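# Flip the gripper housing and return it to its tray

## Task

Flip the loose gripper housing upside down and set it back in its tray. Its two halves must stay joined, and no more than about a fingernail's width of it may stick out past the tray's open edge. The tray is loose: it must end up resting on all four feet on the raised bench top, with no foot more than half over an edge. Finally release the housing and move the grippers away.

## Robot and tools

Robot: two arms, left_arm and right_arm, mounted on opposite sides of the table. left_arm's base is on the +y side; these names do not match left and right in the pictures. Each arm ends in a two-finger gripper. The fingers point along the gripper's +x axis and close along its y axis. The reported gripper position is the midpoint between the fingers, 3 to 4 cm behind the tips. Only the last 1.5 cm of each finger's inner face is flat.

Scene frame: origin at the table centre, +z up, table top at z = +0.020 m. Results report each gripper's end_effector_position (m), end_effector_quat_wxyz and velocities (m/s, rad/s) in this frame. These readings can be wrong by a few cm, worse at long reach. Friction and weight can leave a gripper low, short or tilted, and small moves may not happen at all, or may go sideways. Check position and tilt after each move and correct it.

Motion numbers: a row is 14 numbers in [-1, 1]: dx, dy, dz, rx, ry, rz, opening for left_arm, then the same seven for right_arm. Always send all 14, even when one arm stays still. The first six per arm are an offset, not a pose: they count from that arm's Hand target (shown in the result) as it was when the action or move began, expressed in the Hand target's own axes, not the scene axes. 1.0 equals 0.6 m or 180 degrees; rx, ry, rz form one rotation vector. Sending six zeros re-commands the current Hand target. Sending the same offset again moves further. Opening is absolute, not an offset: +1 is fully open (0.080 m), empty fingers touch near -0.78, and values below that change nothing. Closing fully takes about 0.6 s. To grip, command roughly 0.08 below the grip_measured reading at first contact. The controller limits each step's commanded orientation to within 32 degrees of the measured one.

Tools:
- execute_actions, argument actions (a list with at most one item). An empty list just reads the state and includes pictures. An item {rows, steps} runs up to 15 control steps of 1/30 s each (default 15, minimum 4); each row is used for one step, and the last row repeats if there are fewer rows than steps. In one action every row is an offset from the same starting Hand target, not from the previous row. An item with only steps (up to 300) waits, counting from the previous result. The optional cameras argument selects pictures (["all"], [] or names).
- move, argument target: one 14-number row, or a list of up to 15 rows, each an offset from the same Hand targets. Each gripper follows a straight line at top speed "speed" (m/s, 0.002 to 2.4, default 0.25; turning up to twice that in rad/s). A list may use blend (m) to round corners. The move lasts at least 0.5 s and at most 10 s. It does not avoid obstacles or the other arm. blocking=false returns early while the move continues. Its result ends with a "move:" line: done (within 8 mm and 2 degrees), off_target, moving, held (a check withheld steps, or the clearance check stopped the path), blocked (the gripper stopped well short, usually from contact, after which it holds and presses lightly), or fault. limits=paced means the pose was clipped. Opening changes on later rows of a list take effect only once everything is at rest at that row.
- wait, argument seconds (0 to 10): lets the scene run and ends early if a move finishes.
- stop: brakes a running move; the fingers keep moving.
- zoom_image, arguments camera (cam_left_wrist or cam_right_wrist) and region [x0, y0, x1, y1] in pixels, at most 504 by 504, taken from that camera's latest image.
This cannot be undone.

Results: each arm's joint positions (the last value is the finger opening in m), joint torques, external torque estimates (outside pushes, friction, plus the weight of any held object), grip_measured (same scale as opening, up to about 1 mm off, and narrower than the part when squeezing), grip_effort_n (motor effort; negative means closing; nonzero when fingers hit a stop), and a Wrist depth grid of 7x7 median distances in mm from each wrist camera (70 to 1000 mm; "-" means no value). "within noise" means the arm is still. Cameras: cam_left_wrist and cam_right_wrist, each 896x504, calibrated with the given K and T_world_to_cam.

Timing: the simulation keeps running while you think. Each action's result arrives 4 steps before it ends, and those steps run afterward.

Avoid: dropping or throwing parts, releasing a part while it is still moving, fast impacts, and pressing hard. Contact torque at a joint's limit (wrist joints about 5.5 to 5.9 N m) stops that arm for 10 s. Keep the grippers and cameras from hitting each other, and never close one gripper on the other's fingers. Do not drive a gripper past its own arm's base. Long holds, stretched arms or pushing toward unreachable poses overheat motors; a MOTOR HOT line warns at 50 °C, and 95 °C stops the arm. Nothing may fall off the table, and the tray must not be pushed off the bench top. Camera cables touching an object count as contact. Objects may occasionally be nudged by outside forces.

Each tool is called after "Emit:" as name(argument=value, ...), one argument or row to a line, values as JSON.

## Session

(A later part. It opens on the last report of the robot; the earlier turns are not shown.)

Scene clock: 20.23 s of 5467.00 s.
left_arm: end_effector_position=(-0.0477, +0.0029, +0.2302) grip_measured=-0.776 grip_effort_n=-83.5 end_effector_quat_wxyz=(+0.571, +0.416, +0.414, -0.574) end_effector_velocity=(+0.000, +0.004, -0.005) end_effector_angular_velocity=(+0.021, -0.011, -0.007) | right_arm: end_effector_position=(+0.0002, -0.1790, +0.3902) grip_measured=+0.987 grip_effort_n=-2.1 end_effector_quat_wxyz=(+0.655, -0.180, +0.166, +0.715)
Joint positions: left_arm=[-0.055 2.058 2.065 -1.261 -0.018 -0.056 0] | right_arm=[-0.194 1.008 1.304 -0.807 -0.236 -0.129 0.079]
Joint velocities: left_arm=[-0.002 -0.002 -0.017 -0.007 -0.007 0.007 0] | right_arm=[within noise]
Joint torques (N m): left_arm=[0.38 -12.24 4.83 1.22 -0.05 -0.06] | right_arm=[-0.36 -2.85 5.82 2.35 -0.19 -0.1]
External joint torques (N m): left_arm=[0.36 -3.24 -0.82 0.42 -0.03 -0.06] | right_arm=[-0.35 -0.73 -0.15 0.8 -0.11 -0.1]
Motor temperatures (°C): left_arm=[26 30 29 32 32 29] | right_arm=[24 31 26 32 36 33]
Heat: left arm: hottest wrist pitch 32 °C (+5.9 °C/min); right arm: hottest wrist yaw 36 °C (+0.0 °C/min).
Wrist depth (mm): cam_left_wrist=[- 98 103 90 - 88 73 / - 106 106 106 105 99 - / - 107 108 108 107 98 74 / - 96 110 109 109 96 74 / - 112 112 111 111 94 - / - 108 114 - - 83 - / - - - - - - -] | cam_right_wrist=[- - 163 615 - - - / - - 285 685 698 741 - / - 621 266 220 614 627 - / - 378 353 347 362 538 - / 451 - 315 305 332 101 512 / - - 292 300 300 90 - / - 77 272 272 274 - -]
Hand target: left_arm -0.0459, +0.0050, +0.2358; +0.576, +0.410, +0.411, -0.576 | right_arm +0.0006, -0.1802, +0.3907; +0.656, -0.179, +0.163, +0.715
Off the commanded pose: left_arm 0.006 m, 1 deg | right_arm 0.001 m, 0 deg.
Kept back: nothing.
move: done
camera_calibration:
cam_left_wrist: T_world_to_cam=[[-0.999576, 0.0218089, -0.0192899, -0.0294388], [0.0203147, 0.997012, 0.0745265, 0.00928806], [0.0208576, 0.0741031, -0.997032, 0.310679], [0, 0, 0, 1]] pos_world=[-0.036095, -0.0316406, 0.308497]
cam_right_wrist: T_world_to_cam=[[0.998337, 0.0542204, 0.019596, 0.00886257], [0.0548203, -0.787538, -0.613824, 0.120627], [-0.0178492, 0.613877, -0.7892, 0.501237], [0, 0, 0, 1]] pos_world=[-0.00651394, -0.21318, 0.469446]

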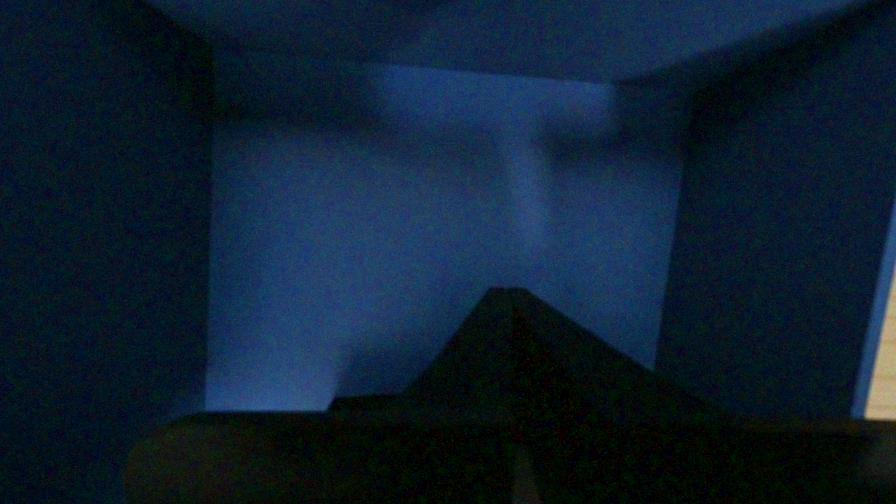

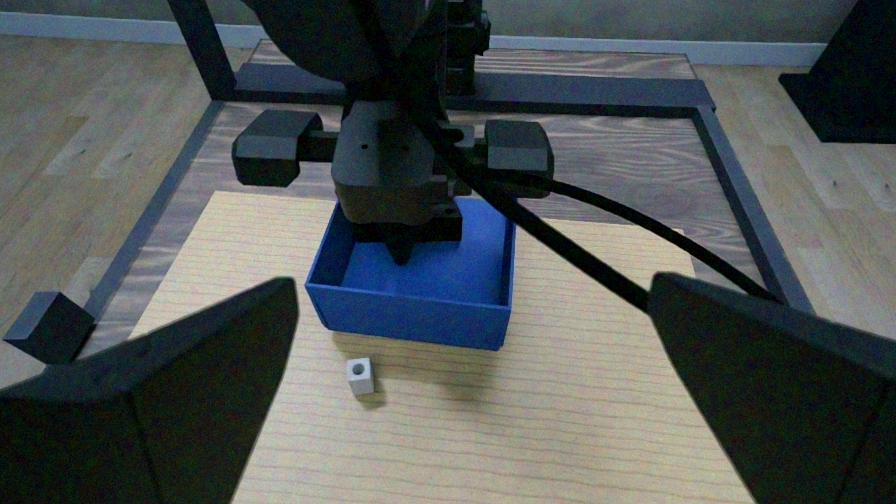

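Emit:
move(
  target=[-0.0109,0,-0.0315,0,0,0,-0.85,0,0,0,0,0,0,1],
  speed=0.06,
)

Emit:
zoom_image(
  camera="cam_right_wrist",
  region=[290, 110, 550, 390],
)

Scene clock: 21.20 s of 5467.00 s.
left_arm: end_effector_position=(-0.0464, +0.0228, +0.2309) grip_measured=-0.776 grip_effort_n=-83.5 end_effector_quat_wxyz=(+0.571, +0.415, +0.413, -0.574) end_effector_velocity=(+0.002, +0.002, -0.002) end_effector_angular_velocity=(+0.001, -0.023, -0.003) | right_arm: end_effector_position=(+0.0002, -0.1790, +0.3902) grip_measured=+0.987 grip_effort_n=-2.6 end_effector_quat_wxyz=(+0.655, -0.180, +0.166, +0.715)
Joint positions: left_arm=[-0.055 1.965 1.931 -1.22 -0.018 -0.056 0] | right_arm=[-0.194 1.008 1.304 -0.807 -0.236 -0.129 0.079]
Joint velocities: left_arm=[-0.002 -0.007 -0.017 0.007 -0.022 0.007 0] | right_arm=[within noise]
Joint torques (N m): left_arm=[0.04 -11.53 4.93 1.2 -0.09 -0.15] | right_arm=[-0.34 -2.87 5.81 2.35 -0.18 -0.1]
External joint torques (N m): left_arm=[0.1 -3.03 -0.78 0.4 -0.08 -0.15] | right_arm=[-0.33 -0.76 -0.22 0.76 -0.11 -0.1]
Motor temperatures (°C): left_arm=[26 31 29 32 32 29] | right_arm=[24 31 26 32 36 33]
Heat: left arm: hottest wrist pitch 32 °C (+5.7 °C/min); right arm: hottest wrist yaw 36 °C (+0.0 °C/min).
Wrist depth (mm): cam_left_wrist=[- 106 106 105 105 104 73 / - 107 107 107 107 106 - / - 109 110 109 109 98 74 / - 111 112 111 111 95 76 / - 113 114 113 112 94 - / - 110 116 - - 82 127 / - - - - - - -] | cam_right_wrist=[- - 251 275 - - - / - - 278 243 700 738 - / - 621 397 317 593 624 - / - 378 360 352 362 531 - / 452 - 315 305 332 100 505 / - - 295 300 300 90 - / - 77 272 275 274 - -]
Hand target: left_arm -0.0459, +0.0249, +0.2358; +0.576, +0.410, +0.411, -0.576 | right_arm +0.0006, -0.1802, +0.3907; +0.656, -0.179, +0.163, +0.715
Off the commanded pose: left_arm 0.005 m, 1 deg | right_arm 0.001 m, 0 deg.
Kept back: nothing.
move: done
camera_calibration:
cam_left_wrist: T_world_to_cam=[[-0.999578, 0.021787, -0.0192066, -0.0285835], [0.0203136, 0.997064, 0.0738288, -0.0104265], [0.0207587, 0.0734075, -0.997086, 0.309981], [0, 0, 0, 1]] pos_world=[-0.0347944, -0.0117363, 0.309299]
cam_right_wrist: T_world_to_cam=[[0.998337, 0.0542204, 0.019596, 0.00886257], [0.0548203, -0.787538, -0.613824, 0.120627], [-0.0178492, 0.613877, -0.7892, 0.501237], [0, 0, 0, 1]] pos_world=[-0.00651394, -0.21318, 0.469446]

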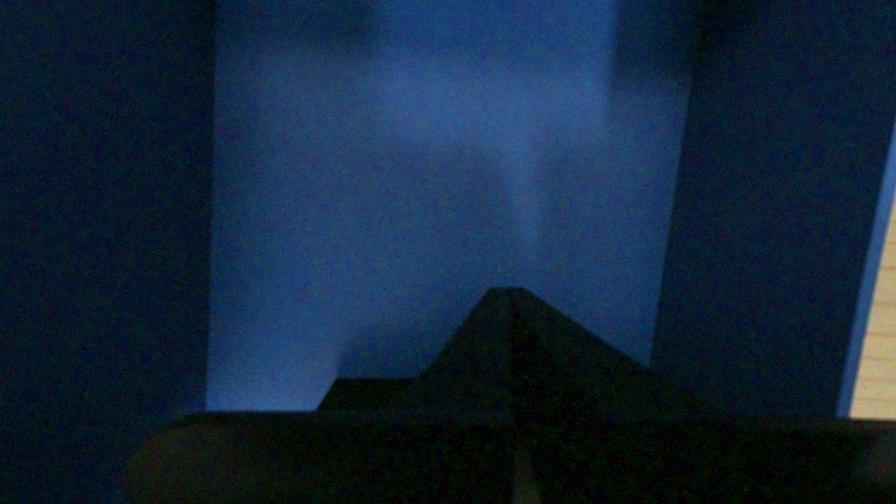

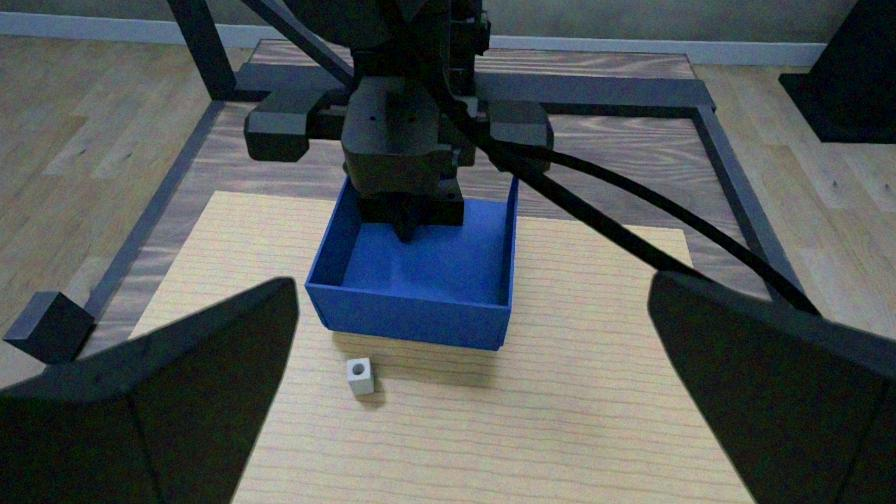

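Scaled by 1.800.

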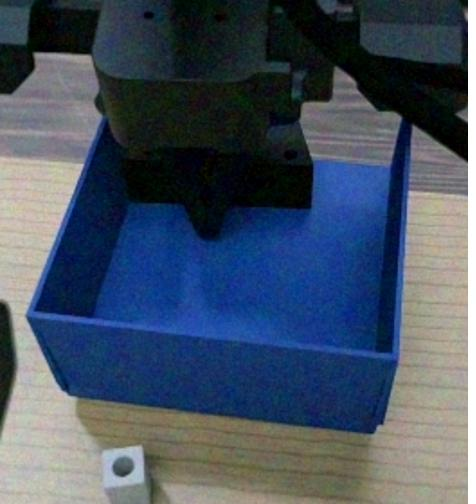

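Emit:
move(
  target=[
    [-0.0027,0,-0.0079,0,0,0,-0.85,0,0,0,0,0,0,1],
    [0.0082,0,0.0237,0,0,0,-0.85,0,0,0,0,0,0,1],
    [-0.181,0,0.0888,0,0,0,-0.85,0,0,0,0,0,0,1],
    [-0.254,0,-0.124,0,-0.25,0,-0.85,0,0,0,0,0,0,1],
  ],
  speed=[0.05,0.1,0.2,0.25],
)

Emit:
zoom_image(
  camera="cam_right_wrist",
  region=[290, 110, 550, 390],
)

Scene clock: 24.77 s of 5467.00 s.
left_arm: end_effector_position=(-0.0457, +0.1433, +0.3550) grip_measured=-0.776 grip_effort_n=-83.5 end_effector_quat_wxyz=(+0.688, +0.161, +0.162, -0.688) | right_arm: end_effector_position=(+0.0002, -0.1790, +0.3902) grip_measured=+0.987 grip_effort_n=-1.6 end_effector_quat_wxyz=(+0.655, -0.180, +0.166, +0.715)
Joint positions: left_arm=[-0.125 1.028 1.127 -0.564 -0.12 -0.061 0] | right_arm=[-0.194 1.008 1.304 -0.807 -0.236 -0.129 0.079]
Joint velocities: within noise
Joint torques (N m): left_arm=[-0.2 -4.21 5.73 2.14 -0.16 0.02] | right_arm=[-0.35 -2.87 5.82 2.35 -0.18 -0.1]
External joint torques (N m): left_arm=[-0.19 -1.62 -0.59 0.58 -0.12 0.02] | right_arm=[-0.33 -0.75 -0.23 0.75 -0.11 -0.1]
Motor temperatures (°C): left_arm=[26 31 29 33 32 29] | right_arm=[24 31 26 33 36 33]
Heat: left arm: hottest wrist pitch 33 °C (+7.3 °C/min); right arm: hottest wrist yaw 36 °C (+0.0 °C/min).
Wrist depth (mm): cam_left_wrist=[- - - 769 - - - / - 710 446 444 441 - - / - 560 377 318 375 569 - / - 337 319 311 318 335 - / 458 291 281 80 287 289 464 / 408 292 271 - - 264 398 / - - - - - - -] | cam_right_wrist=[- - 824 796 - - - / - - 703 707 704 739 - / - 620 607 380 633 628 - / - 375 360 355 374 538 - / 452 - 318 304 331 100 510 / - - 294 298 300 90 - / - 77 273 271 276 - -]
Hand target: left_arm -0.0459, +0.1450, +0.3558; +0.689, +0.159, +0.159, -0.689 | right_arm +0.0006, -0.1802, +0.3907; +0.656, -0.179, +0.163, +0.715
Off the commanded pose: left_arm 0.002 m, 0 deg | right_arm 0.001 m, 0 deg.
Kept back: nothing.
move: done
camera_calibration:
cam_left_wrist: T_world_to_cam=[[-0.999707, -0.00253641, -0.0240696, -0.0229591], [0.0139078, 0.753701, -0.65707, 0.154382], [0.0198079, -0.657213, -0.753445, 0.443037], [0, 0, 0, 1]] pos_world=[-0.0338751, 0.174753, 0.434691]
cam_right_wrist: T_world_to_cam=[[0.998337, 0.0542204, 0.019596, 0.00886257], [0.0548203, -0.787538, -0.613824, 0.120627], [-0.0178492, 0.613877, -0.7892, 0.501237], [0, 0, 0, 1]] pos_world=[-0.00651394, -0.21318, 0.469446]

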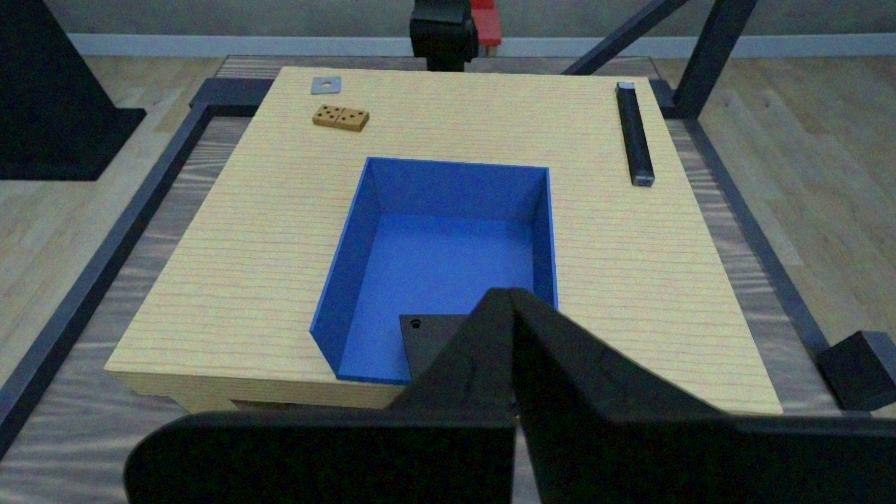

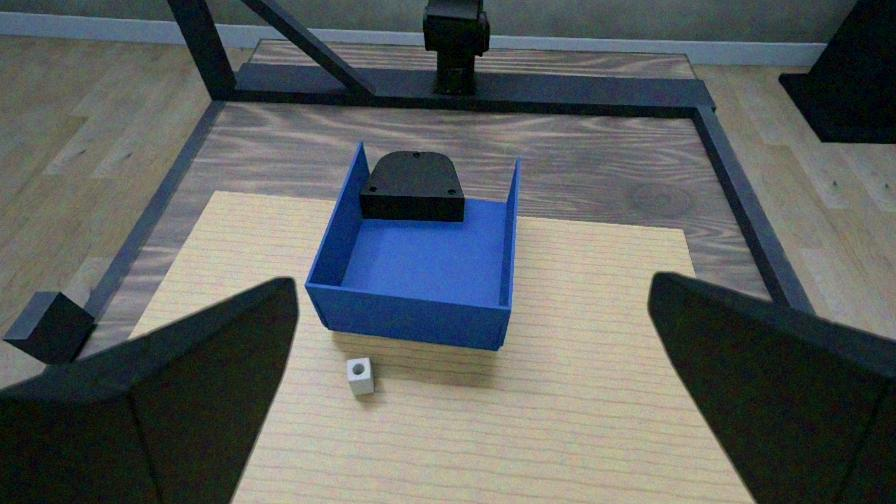

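Scaled by 1.800.

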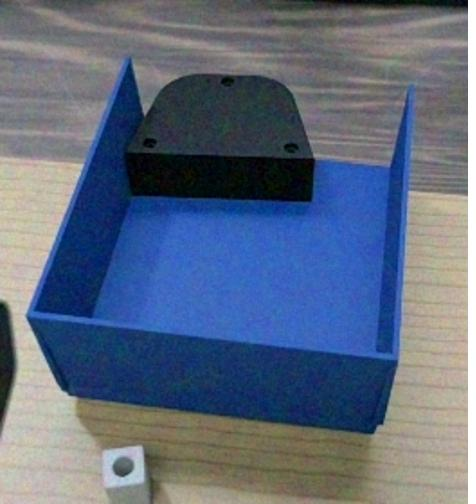

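Emit:
move(
  target=[
    [0.0027,0.005,-0.1767,0.4905,-0.1132,0.1132,0.33,0,0,0,0,0,0,1],
    [0.081,0.005,-0.25,0.4905,-0.1132,0.1132,0.33,0,0,0,0,0,0,1],
  ],
  speed=0.35,
)

Emit:
zoom_image(
  camera="cam_right_wrist",
  region=[290, 110, 550, 390],
)

Scene clock: 28.47 s of 5467.00 s.
left_arm: end_effector_position=(-0.0437, +0.1661, +0.2017) grip_measured=+0.328 grip_effort_n=14.7 end_effector_quat_wxyz=(+0.502, +0.498, -0.499, -0.501) end_effector_velocity=(+0.000, +0.000, -0.002) end_effector_angular_velocity=(-0.002, -0.007, +0.005) | right_arm: end_effector_position=(+0.0002, -0.1790, +0.3902) grip_measured=+0.987 grip_effort_n=-2.6 end_effector_quat_wxyz=(+0.655, -0.180, +0.166, +0.715)
Joint positions: left_arm=[-0.147 1.061 0.072 0.991 -0.156 1.564 0.05] | right_arm=[-0.194 1.008 1.304 -0.807 -0.236 -0.129 0.079]
Joint velocities: left_arm=[-0.002 0.027 -0.007 0.037 -0.007 0.007 0] | right_arm=[within noise]
Joint torques (N m): left_arm=[0.34 -1.87 4.56 2.19 0.12 0.15] | right_arm=[-0.35 -2.87 5.83 2.35 -0.19 -0.1]
External joint torques (N m): left_arm=[0.34 -0.06 -0.79 0.59 0.12 0.2] | right_arm=[-0.33 -0.76 -0.2 0.77 -0.11 -0.1]
Motor temperatures (°C): left_arm=[26 31 30 33 32 29] | right_arm=[24 31 26 34 36 33]
Heat: left arm: hottest wrist pitch 33 °C (+6.3 °C/min); right arm: hottest wrist yaw 36 °C (+0.0 °C/min).
Wrist depth (mm): cam_left_wrist=[- - - - 145 144 222 / - 437 746 167 152 273 221 / - 448 - 141 161 287 220 / - - - 148 171 304 221 / - - - 228 190 287 221 / - - - - 206 75 - / - - - - 231 - -] | cam_right_wrist=[- - 742 461 - - - / - - 700 697 710 741 - / - 623 605 382 629 631 - / - 377 359 355 374 546 - / 455 - 317 303 331 100 509 / - - 294 300 301 90 - / - 77 273 274 274 - -]
Hand target: left_arm -0.0430, +0.1670, +0.1995; +0.500, +0.500, -0.500, -0.500 | right_arm +0.0006, -0.1802, +0.3907; +0.656, -0.179, +0.163, +0.715
Off the commanded pose: left_arm 0.002 m, 0 deg | right_arm 0.001 m, 0 deg.
Kept back: nothing.
move: done
camera_calibration:
cam_left_wrist: T_world_to_cam=[[0.0148524, -0.0152378, -0.999774, 0.218688], [0.924165, 0.381912, 0.00790837, 0.0037152], [0.381705, -0.924073, 0.0197546, 0.246612], [0, 0, 0, 1]] pos_world=[-0.100814, 0.229801, 0.213738]
cam_right_wrist: T_world_to_cam=[[0.998337, 0.0542204, 0.019596, 0.00886257], [0.0548203, -0.787538, -0.613824, 0.120627], [-0.0178492, 0.613877, -0.7892, 0.501237], [0, 0, 0, 1]] pos_world=[-0.00651394, -0.21318, 0.469446]

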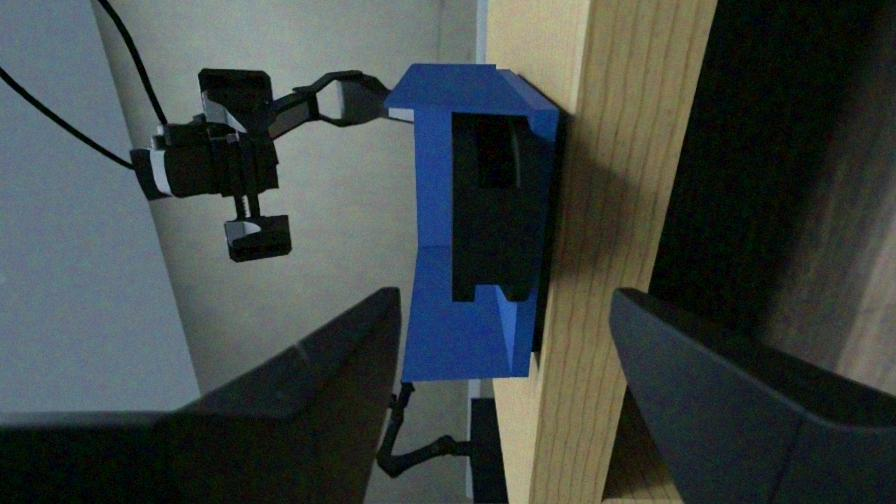

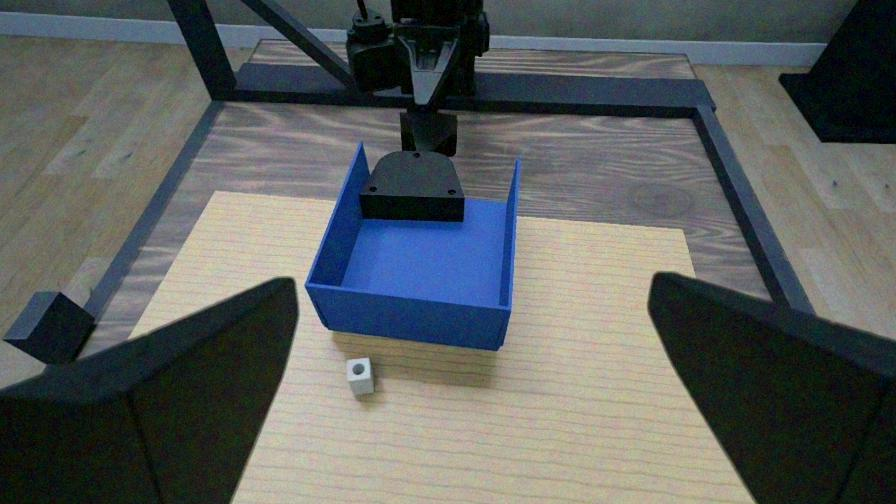

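Scaled by 1.800.

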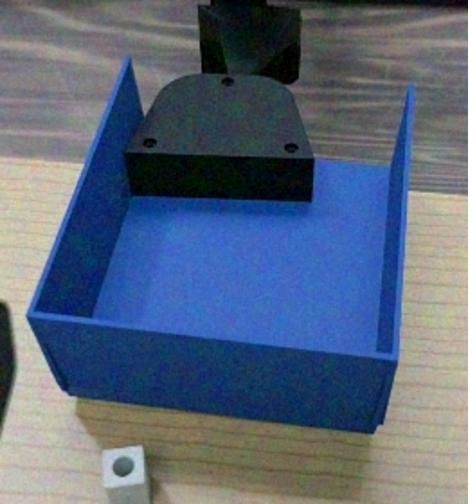

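Emit:
move(
  target=[0.0967,0.001,0,0,0,0,0.33,0,0,0,0,0,0,1],
  speed=0.1,
)

Emit:
zoom_image(
  camera="cam_left_wrist",
  region=[300, 100, 700, 450],
)

Emit:
zoom_image(
  camera="cam_right_wrist",
  region=[290, 110, 550, 390],
)

Scene clock: 29.67 s of 5467.00 s.
left_arm: end_effector_position=(-0.0432, +0.1124, +0.1951) grip_measured=+0.328 grip_effort_n=14.7 end_effector_quat_wxyz=(+0.497, +0.503, -0.495, -0.505) | right_arm: end_effector_position=(+0.0002, -0.1790, +0.3902) grip_measured=+0.987 grip_effort_n=-2.6 end_effector_quat_wxyz=(+0.655, -0.180, +0.166, +0.715)
Joint positions: left_arm=[-0.103 1.428 0.237 1.175 -0.112 1.564 0.05] | right_arm=[-0.194 1.008 1.304 -0.807 -0.236 -0.129 0.079]
Joint velocities: within noise
Joint torques (N m): left_arm=[0.36 -3.5 6.38 2.22 0.13 0.15] | right_arm=[-0.36 -2.86 5.83 2.35 -0.18 -0.09]
External joint torques (N m): left_arm=[0.4 0.05 1.81 0.63 0.13 0.2] | right_arm=[-0.37 -0.66 -0.23 0.77 -0.1 -0.09]
Motor temperatures (°C): left_arm=[26 31 30 33 32 29] | right_arm=[24 31 26 34 36 33]
Heat: left arm: hottest wrist pitch 33 °C (+6.1 °C/min); right arm: hottest wrist yaw 36 °C (+0.0 °C/min).
Wrist depth (mm): cam_left_wrist=[- - - - 114 93 192 / - 367 649 130 102 99 209 / - 398 - 110 105 107 209 / - - - 91 113 117 209 / - - - 93 122 123 209 / - - - 159 135 75 - / - - - 160 151 - -] | cam_right_wrist=[- - 809 435 - - - / - - 688 466 704 737 - / - 620 605 374 633 630 - / - 378 359 355 371 545 - / 452 - 315 306 330 101 512 / - - 294 300 299 90 - / - 77 272 273 274 - -]
Hand target: left_arm -0.0430, +0.1089, +0.2003; +0.500, +0.500, -0.500, -0.500 | right_arm +0.0006, -0.1802, +0.3907; +0.656, -0.179, +0.163, +0.715
Off the commanded pose: left_arm 0.006 m, 1 deg | right_arm 0.001 m, 0 deg.
Kept back: nothing.
move: done
camera_calibration:
cam_left_wrist: T_world_to_cam=[[0.0169839, 0.002601, -0.999852, 0.209335], [0.923978, 0.382081, 0.016689, 0.0221035], [0.382068, -0.924125, 0.00408595, 0.200065], [0, 0, 0, 1]] pos_world=[-0.100417, 0.175896, 0.208118]
cam_right_wrist: T_world_to_cam=[[0.998337, 0.0542204, 0.019596, 0.00886257], [0.0548203, -0.787538, -0.613824, 0.120627], [-0.0178492, 0.613877, -0.7892, 0.501237], [0, 0, 0, 1]] pos_world=[-0.00651394, -0.21318, 0.469446]

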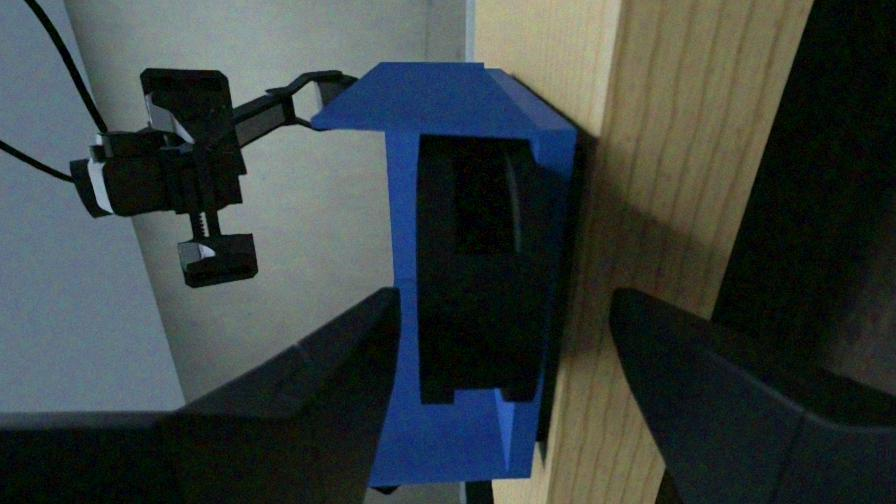

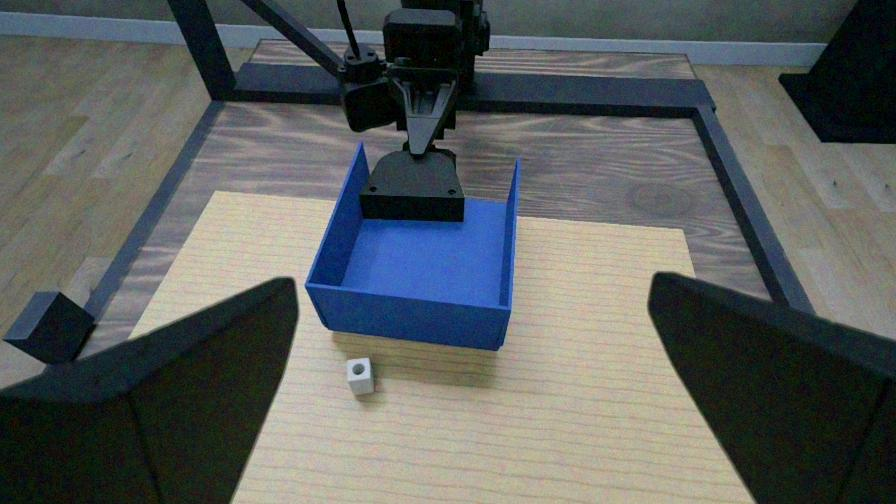

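Scaled by 1.260.

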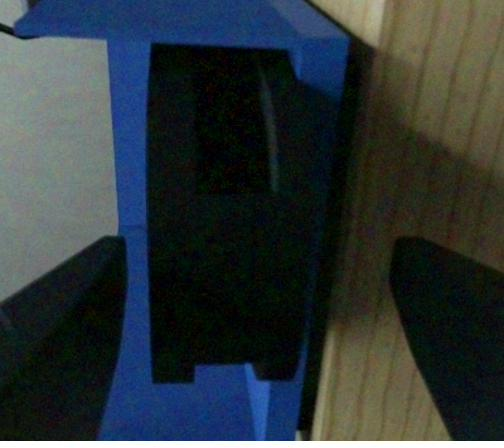

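Scaled by 1.800.

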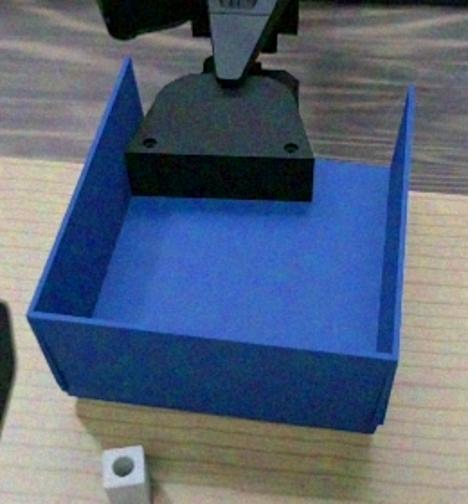

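Emit:
move(
  target=[0.008,0.0095,0,0,0,0,0.33,0,0,0,0,0,0,1],
  speed=0.05,
)

Emit:
zoom_image(
  camera="cam_left_wrist",
  region=[300, 100, 700, 450],
)

Scene clock: 30.60 s of 5467.00 s.
left_arm: end_effector_position=(-0.0433, +0.1068, +0.1977) grip_measured=+0.328 grip_effort_n=14.7 end_effector_quat_wxyz=(+0.495, +0.505, -0.493, -0.506) | right_arm: end_effector_position=(+0.0002, -0.1790, +0.3902) grip_measured=+0.987 grip_effort_n=-2.1 end_effector_quat_wxyz=(+0.655, -0.180, +0.166, +0.715)
Joint positions: left_arm=[-0.1 1.429 0.265 1.142 -0.109 1.565 0.05] | right_arm=[-0.194 1.008 1.304 -0.807 -0.236 -0.129 0.079]
Joint velocities: within noise
Joint torques (N m): left_arm=[0.41 -5.25 6.56 1.77 0.11 0.14] | right_arm=[-0.35 -2.86 5.83 2.35 -0.18 -0.1]
External joint torques (N m): left_arm=[0.43 -1.53 1.83 0.15 0.11 0.19] | right_arm=[-0.37 -0.75 -0.18 0.78 -0.1 -0.1]
Motor temperatures (°C): left_arm=[26 31 30 33 32 29] | right_arm=[24 31 26 34 36 33]
Heat: left arm: hottest wrist pitch 33 °C (+5.9 °C/min); right arm: hottest wrist yaw 36 °C (+0.0 °C/min).
Wrist depth (mm): cam_left_wrist=[- - - - 137 88 186 / - 363 662 127 106 95 193 / 413 393 - 114 101 101 202 / - 413 - 84 108 109 210 / - - - - 104 115 211 / - - - 94 127 75 - / - - - 154 143 - -] | cam_right_wrist=[- - 811 430 - - - / - - 696 454 706 745 - / - 619 608 375 626 626 - / - 376 361 354 373 542 - / 454 - 317 304 331 101 508 / - - 292 298 299 89 - / - 77 273 273 274 - -]
Hand target: left_arm -0.0429, +0.1042, +0.2059; +0.500, +0.500, -0.500, -0.500 | right_arm +0.0006, -0.1802, +0.3907; +0.656, -0.179, +0.163, +0.715
Off the commanded pose: left_arm 0.009 m, 1 deg | right_arm 0.001 m, 0 deg.
Kept back: nothing.
move: off_target (left_arm)
camera_calibration:
cam_left_wrist: T_world_to_cam=[[0.0179366, 0.00908146, -0.999798, 0.211361], [0.923961, 0.38196, 0.0200456, 0.0236723], [0.382065, -0.924134, -0.00153984, 0.195919], [0, 0, 0, 1]] pos_world=[-0.100517, 0.170094, 0.211146]
cam_right_wrist: T_world_to_cam=[[0.998337, 0.0542204, 0.019596, 0.00886257], [0.0548203, -0.787538, -0.613824, 0.120627], [-0.0178492, 0.613877, -0.7892, 0.501237], [0, 0, 0, 1]] pos_world=[-0.00651394, -0.21318, 0.469446]

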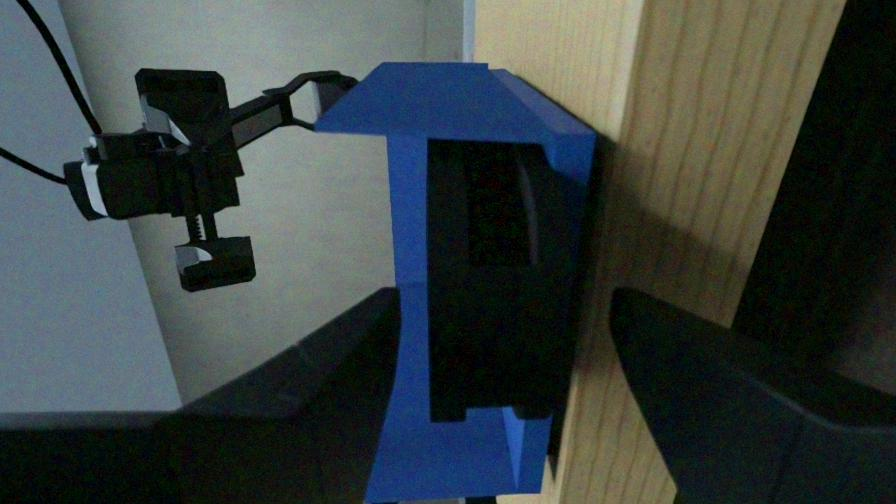

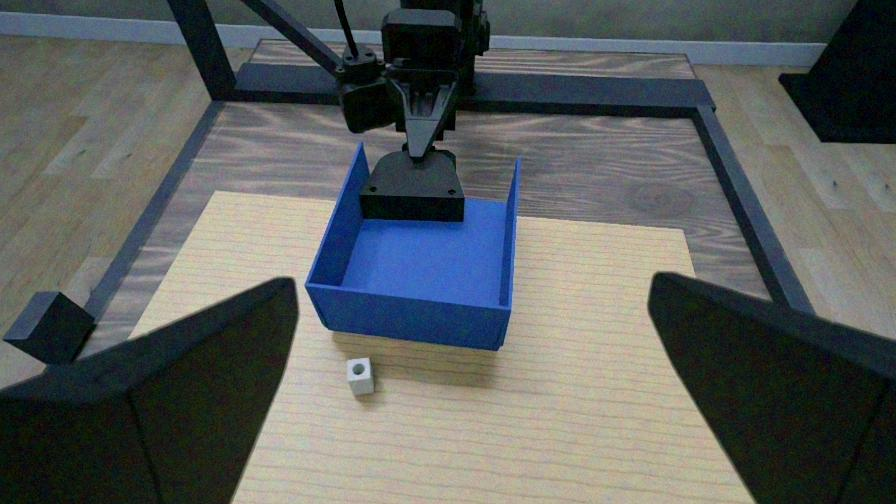

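Scaled by 1.260.

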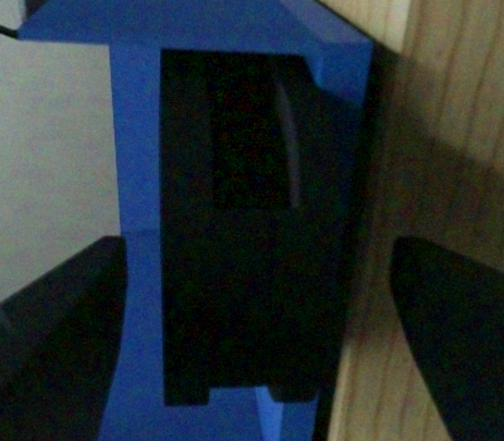

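Emit:
move(
  target=[0,0,0,0,0,0,-0.1,0,0,0,0,0,0,1],
  cameras=[],
)

Emit:
move(
  target=[0,0,0,0,0,0,-0.35,0,0,0,0,0,0,1],
)

Emit:
zoom_image(
  camera="cam_right_wrist",
  region=[290, 110, 550, 390],
)

Scene clock: 32.63 s of 5467.00 s.
left_arm: end_effector_position=(-0.0434, +0.1060, +0.1999) grip_measured=-0.098 grip_effort_n=-13.3 end_effector_quat_wxyz=(+0.497, +0.503, -0.495, -0.505) | right_arm: end_effector_position=(+0.0002, -0.1790, +0.3902) grip_measured=+0.987 grip_effort_n=-2.1 end_effector_quat_wxyz=(+0.655, -0.180, +0.166, +0.715)
Joint positions: left_arm=[-0.1 1.427 0.269 1.142 -0.109 1.565 0.031] | right_arm=[-0.194 1.008 1.304 -0.807 -0.236 -0.129 0.079]
Joint velocities: within noise
Joint torques (N m): left_arm=[0.38 -4.93 6.1 1.77 0.11 0.13] | right_arm=[-0.35 -2.87 5.82 2.35 -0.19 -0.09]
External joint torques (N m): left_arm=[0.38 -1.23 1.34 0.17 0.11 0.18] | right_arm=[-0.37 -0.71 -0.21 0.77 -0.1 -0.09]
Motor temperatures (°C): left_arm=[26 31 30 34 32 29] | right_arm=[24 31 26 35 36 33]
Heat: left arm: hottest wrist pitch 34 °C (+7.4 °C/min); right arm: hottest wrist yaw 36 °C (+0.0 °C/min).
Wrist depth (mm): cam_left_wrist=[- - - - 129 87 89 / - 363 659 115 115 94 189 / - 391 - 113 101 100 197 / - - - 83 109 108 214 / - - - - 87 117 215 / - - - 94 91 - 206 / - - - 154 145 - -] | cam_right_wrist=[- - 809 426 - - - / - - 690 678 705 743 - / - 618 603 375 631 631 - / - 377 357 352 372 539 - / 450 - 317 303 332 101 510 / - - 292 300 301 90 - / - 77 272 272 274 - -]
Hand target: left_arm -0.0429, +0.1042, +0.2059; +0.500, +0.500, -0.500, -0.500 | right_arm +0.0006, -0.1802, +0.3907; +0.656, -0.179, +0.163, +0.715
Off the commanded pose: left_arm 0.006 m, 1 deg | right_arm 0.001 m, 0 deg.
Kept back: nothing.
move: done
No camera images: "cameras" was empty.

Scene clock: 33.33 s of 5467.00 s.
left_arm: end_effector_position=(-0.0434, +0.1058, +0.2018) grip_measured=-0.223 grip_effort_n=-83.5 end_effector_quat_wxyz=(+0.499, +0.502, -0.496, -0.503) | right_arm: end_effector_position=(+0.0002, -0.1790, +0.3902) grip_measured=+0.987 grip_effort_n=-1.6 end_effector_quat_wxyz=(+0.655, -0.180, +0.166, +0.715)
Joint positions: left_arm=[-0.1 1.425 0.271 1.144 -0.109 1.566 0.025] | right_arm=[-0.194 1.008 1.304 -0.807 -0.236 -0.129 0.079]
Joint velocities: within noise
Joint torques (N m): left_arm=[0.37 -4.71 5.95 1.57 0.11 0.1] | right_arm=[-0.34 -2.87 5.83 2.35 -0.19 -0.09]
External joint torques (N m): left_arm=[0.34 -1 1.18 -0.04 0.12 0.15] | right_arm=[-0.34 -0.72 -0.21 0.77 -0.11 -0.1]
Motor temperatures (°C): left_arm=[26 31 30 34 32 29] | right_arm=[24 31 26 35 36 33]
Heat: left arm: hottest wrist pitch 34 °C (+7.2 °C/min); right arm: hottest wrist yaw 36 °C (+0.0 °C/min).
Wrist depth (mm): cam_left_wrist=[- - - - 137 88 88 / - 360 656 114 108 94 94 / - 390 - 96 99 99 200 / - 421 - 84 107 107 208 / - - - - 87 114 218 / - - - 94 93 - 210 / - - - 153 138 - -] | cam_right_wrist=[- - 806 432 - - - / - - 694 677 699 741 - / - 620 604 372 624 629 - / - 377 360 354 373 546 - / 453 - 315 304 332 101 509 / - - 294 298 300 90 - / - 77 271 273 274 - -]
Hand target: left_arm -0.0429, +0.1041, +0.2059; +0.500, +0.500, -0.500, -0.500 | right_arm +0.0006, -0.1802, +0.3907; +0.656, -0.179, +0.163, +0.715
Off the commanded pose: left_arm 0.004 m, 1 deg | right_arm 0.001 m, 0 deg.
Kept back: nothing.
move: done
camera_calibration:
cam_left_wrist: T_world_to_cam=[[0.0177424, -0.00305003, -0.999838, 0.216655], [0.923989, 0.382115, 0.0152308, 0.0251051], [0.382006, -0.92411, 0.00959784, 0.192866], [0, 0, 0, 1]] pos_world=[-0.100717, 0.169297, 0.214386]
cam_right_wrist: T_world_to_cam=[[0.998337, 0.0542204, 0.019596, 0.00886257], [0.0548203, -0.787538, -0.613824, 0.120627], [-0.0178492, 0.613877, -0.7892, 0.501237], [0, 0, 0, 1]] pos_world=[-0.00651394, -0.21318, 0.469446]

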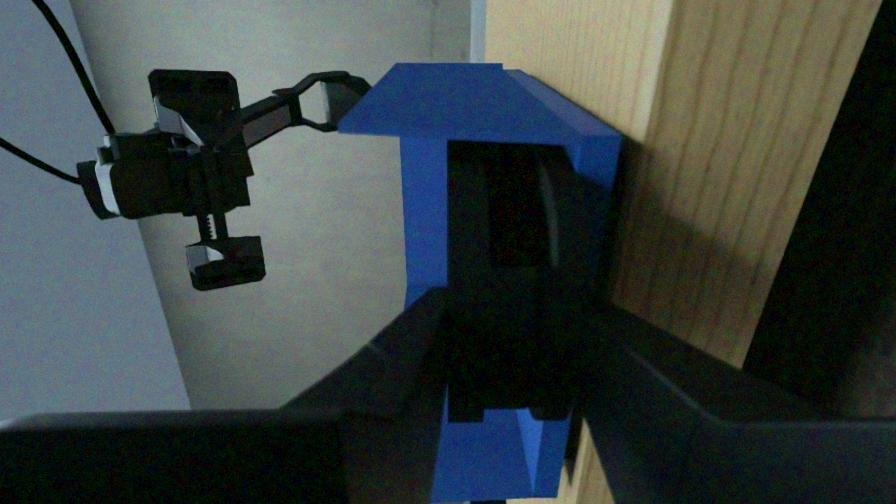

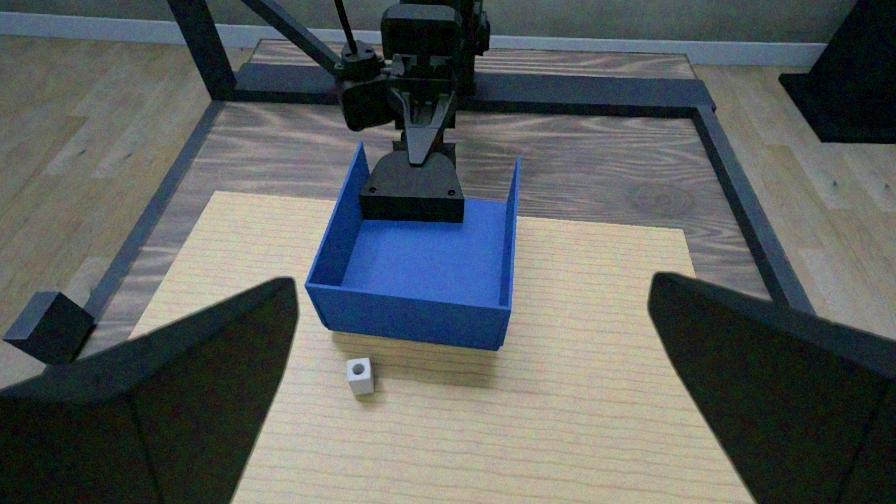

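Scaled by 1.800.

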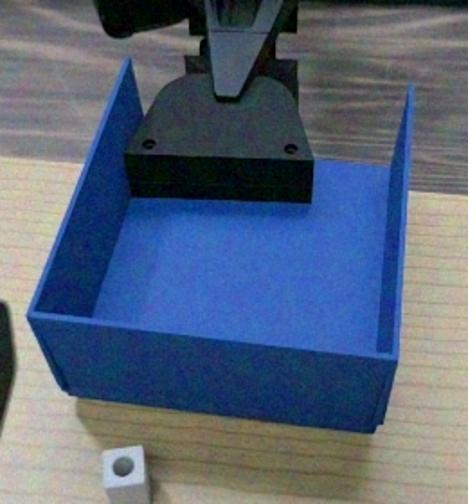

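Emit:
move(
  target=[0,0.22,0,0,0,0,-0.35,0,0,0,0,0,0,1],
  speed=0.12,
  cameras=["cam_right_wrist"],
)

Emit:
zoom_image(
  camera="cam_right_wrist",
  region=[290, 50, 550, 330],
)

Emit:
move(
  target=[
    [0,0,0,-0.5,0,0,-0.35,0,0,0,0,0,0,1],
    [0,0,0,-1,0,0,-0.35,0,0,0,0,0,0,1],
  ],
  speed=0.4,
)

Emit:
zoom_image(
  camera="cam_right_wrist",
  region=[290, 50, 550, 330],
)

Scene clock: 36.03 s of 5467.00 s.
left_arm: end_effector_position=(-0.0436, +0.1038, +0.3263) grip_measured=-0.223 grip_effort_n=-83.5 end_effector_quat_wxyz=(+0.494, +0.506, -0.493, -0.507) | right_arm: end_effector_position=(+0.0002, -0.1790, +0.3902) grip_measured=+0.987 grip_effort_n=-2.1 end_effector_quat_wxyz=(+0.655, -0.180, +0.166, +0.715)
Joint positions: left_arm=[-0.1 1.05 0.652 0.371 -0.109 1.566 0.025] | right_arm=[-0.194 1.008 1.304 -0.807 -0.236 -0.129 0.079]
Joint velocities: within noise
Joint torques (N m): left_arm=[0.36 -4.34 9.47 1.84 0.12 0.09] | right_arm=[-0.34 -2.88 5.82 2.35 -0.18 -0.1]
External joint torques (N m): left_arm=[0.35 -1.21 2.69 0.2 0.12 0.14] | right_arm=[-0.36 -0.73 -0.24 0.76 -0.1 -0.1]
Motor temperatures (°C): left_arm=[26 31 30 34 32 29] | right_arm=[24 31 26 35 36 32]
Heat: left arm: hottest wrist pitch 34 °C (+6.7 °C/min); right arm: hottest wrist yaw 36 °C (+0.0 °C/min).
Wrist depth (mm): cam_left_wrist=[- - - - - 254 187 / - - 358 660 563 213 165 / - - 387 96 234 227 172 / - - - 84 250 240 173 / - - - - 87 224 181 / - - - 94 92 - 167 / - - - - - - -] | cam_right_wrist=[- - 615 270 - - - / - - 710 701 705 738 - / - 625 622 622 634 625 - / - 377 359 355 371 547 - / 452 - 316 304 332 101 512 / - - 293 297 298 90 - / - 77 272 273 274 - -]
Hand target: left_arm -0.0428, +0.1042, +0.3379; +0.500, +0.500, -0.500, -0.500 | right_arm +0.0006, -0.1802, +0.3907; +0.656, -0.179, +0.163, +0.715
Off the commanded pose: left_arm 0.012 m, 2 deg | right_arm 0.001 m, 0 deg.
Kept back: nothing.
move: off_target (left_arm)
camera_calibration:
cam_right_wrist: T_world_to_cam=[[0.998337, 0.0542204, 0.019596, 0.00886257], [0.0548203, -0.787538, -0.613824, 0.120627], [-0.0178492, 0.613877, -0.7892, 0.501237], [0, 0, 0, 1]] pos_world=[-0.00651394, -0.21318, 0.469446]
Images, in order (width x height): cam_right_wrist 896x504.

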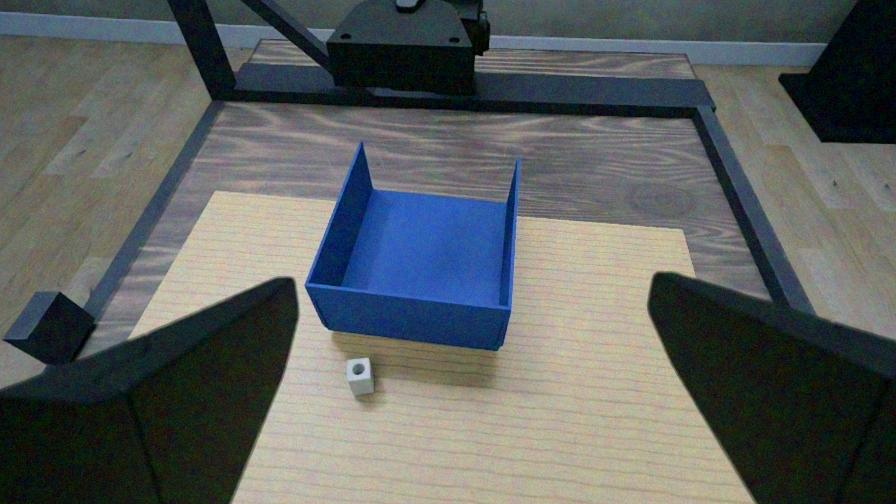

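Scaled by 1.800.

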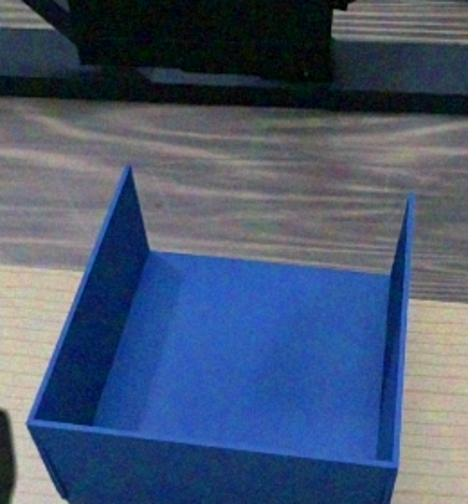

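Scene clock: 40.60 s of 5467.00 s.
left_arm: end_effector_position=(-0.0437, +0.1038, +0.3261) grip_measured=-0.223 grip_effort_n=-83.5 end_effector_quat_wxyz=(+0.509, -0.490, +0.505, -0.496) | right_arm: end_effector_position=(+0.0002, -0.1790, +0.3902) grip_measured=+0.987 grip_effort_n=-2.1 end_effector_quat_wxyz=(+0.655, -0.180, +0.166, +0.715)
Joint positions: left_arm=[-0.099 1.05 0.652 0.37 -0.106 -1.564 0.025] | right_arm=[-0.194 1.008 1.304 -0.807 -0.236 -0.129 0.079]
Joint velocities: within noise
Joint torques (N m): left_arm=[0.31 -4.42 9.54 1.84 0.01 -0.16] | right_arm=[-0.33 -2.88 5.82 2.35 -0.18 -0.1]
External joint torques (N m): left_arm=[0.31 -1.42 2.89 0.23 0.02 -0.21] | right_arm=[-0.33 -0.82 -0.16 0.78 -0.11 -0.1]
Motor temperatures (°C): left_arm=[26 31 31 34 32 29] | right_arm=[24 31 27 36 36 32]
Heat: left arm: hottest wrist pitch 34 °C (+5.9 °C/min); right arm: hottest wrist pitch 36 °C (+13.3 °C/min).
Wrist depth (mm): cam_left_wrist=[153 184 390 - - 345 - / 146 212 226 631 361 476 - / 154 200 235 96 357 - - / 153 201 243 84 - - - / 148 170 299 - 87 - - / 135 144 - 94 93 - - / - - - - - - -] | cam_right_wrist=[- - 631 278 - - - / - - 704 701 696 744 - / - 618 621 624 634 627 - / - 376 360 353 370 546 - / 451 - 317 305 332 101 509 / - - 293 300 300 90 - / - 77 274 273 273 - -]
Hand target: left_arm -0.0429, +0.1042, +0.3379; +0.500, -0.500, +0.500, -0.500 | right_arm +0.0006, -0.1802, +0.3907; +0.656, -0.179, +0.163, +0.715
Off the commanded pose: left_arm 0.012 m, 2 deg | right_arm 0.001 m, 0 deg.
Kept back: nothing.
move: off_target (left_arm)
camera_calibration:
cam_left_wrist: T_world_to_cam=[[-0.0312286, -0.0404208, 0.998695, -0.309039], [-0.923193, 0.384106, -0.0133216, -0.0475219], [-0.383066, -0.922404, -0.0493113, 0.175553], [0, 0, 0, 1]] pos_world=[0.0137255, 0.167693, 0.316659]
cam_right_wrist: T_world_to_cam=[[0.998317, 0.0544642, 0.0199283, 0.00875947], [0.0552154, -0.78747, -0.613874, 0.120667], [-0.0177413, 0.613941, -0.789152, 0.501229], [0, 0, 0, 1]] pos_world=[-0.00651498, -0.21318, 0.469446]

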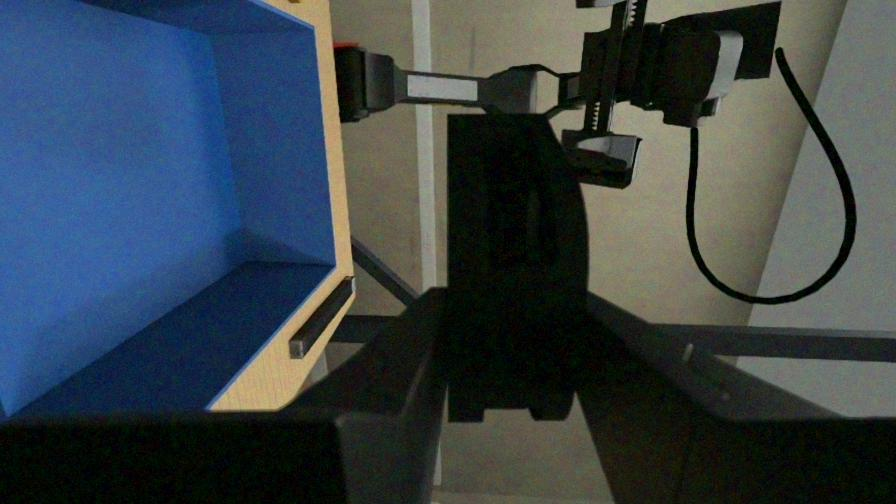

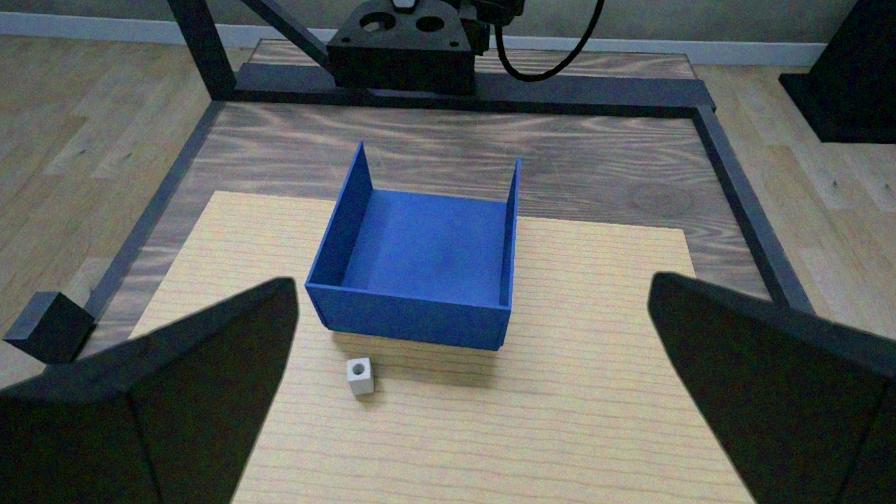

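Scaled by 1.800.

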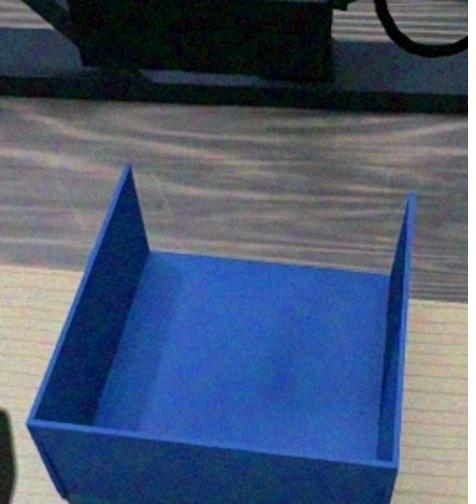

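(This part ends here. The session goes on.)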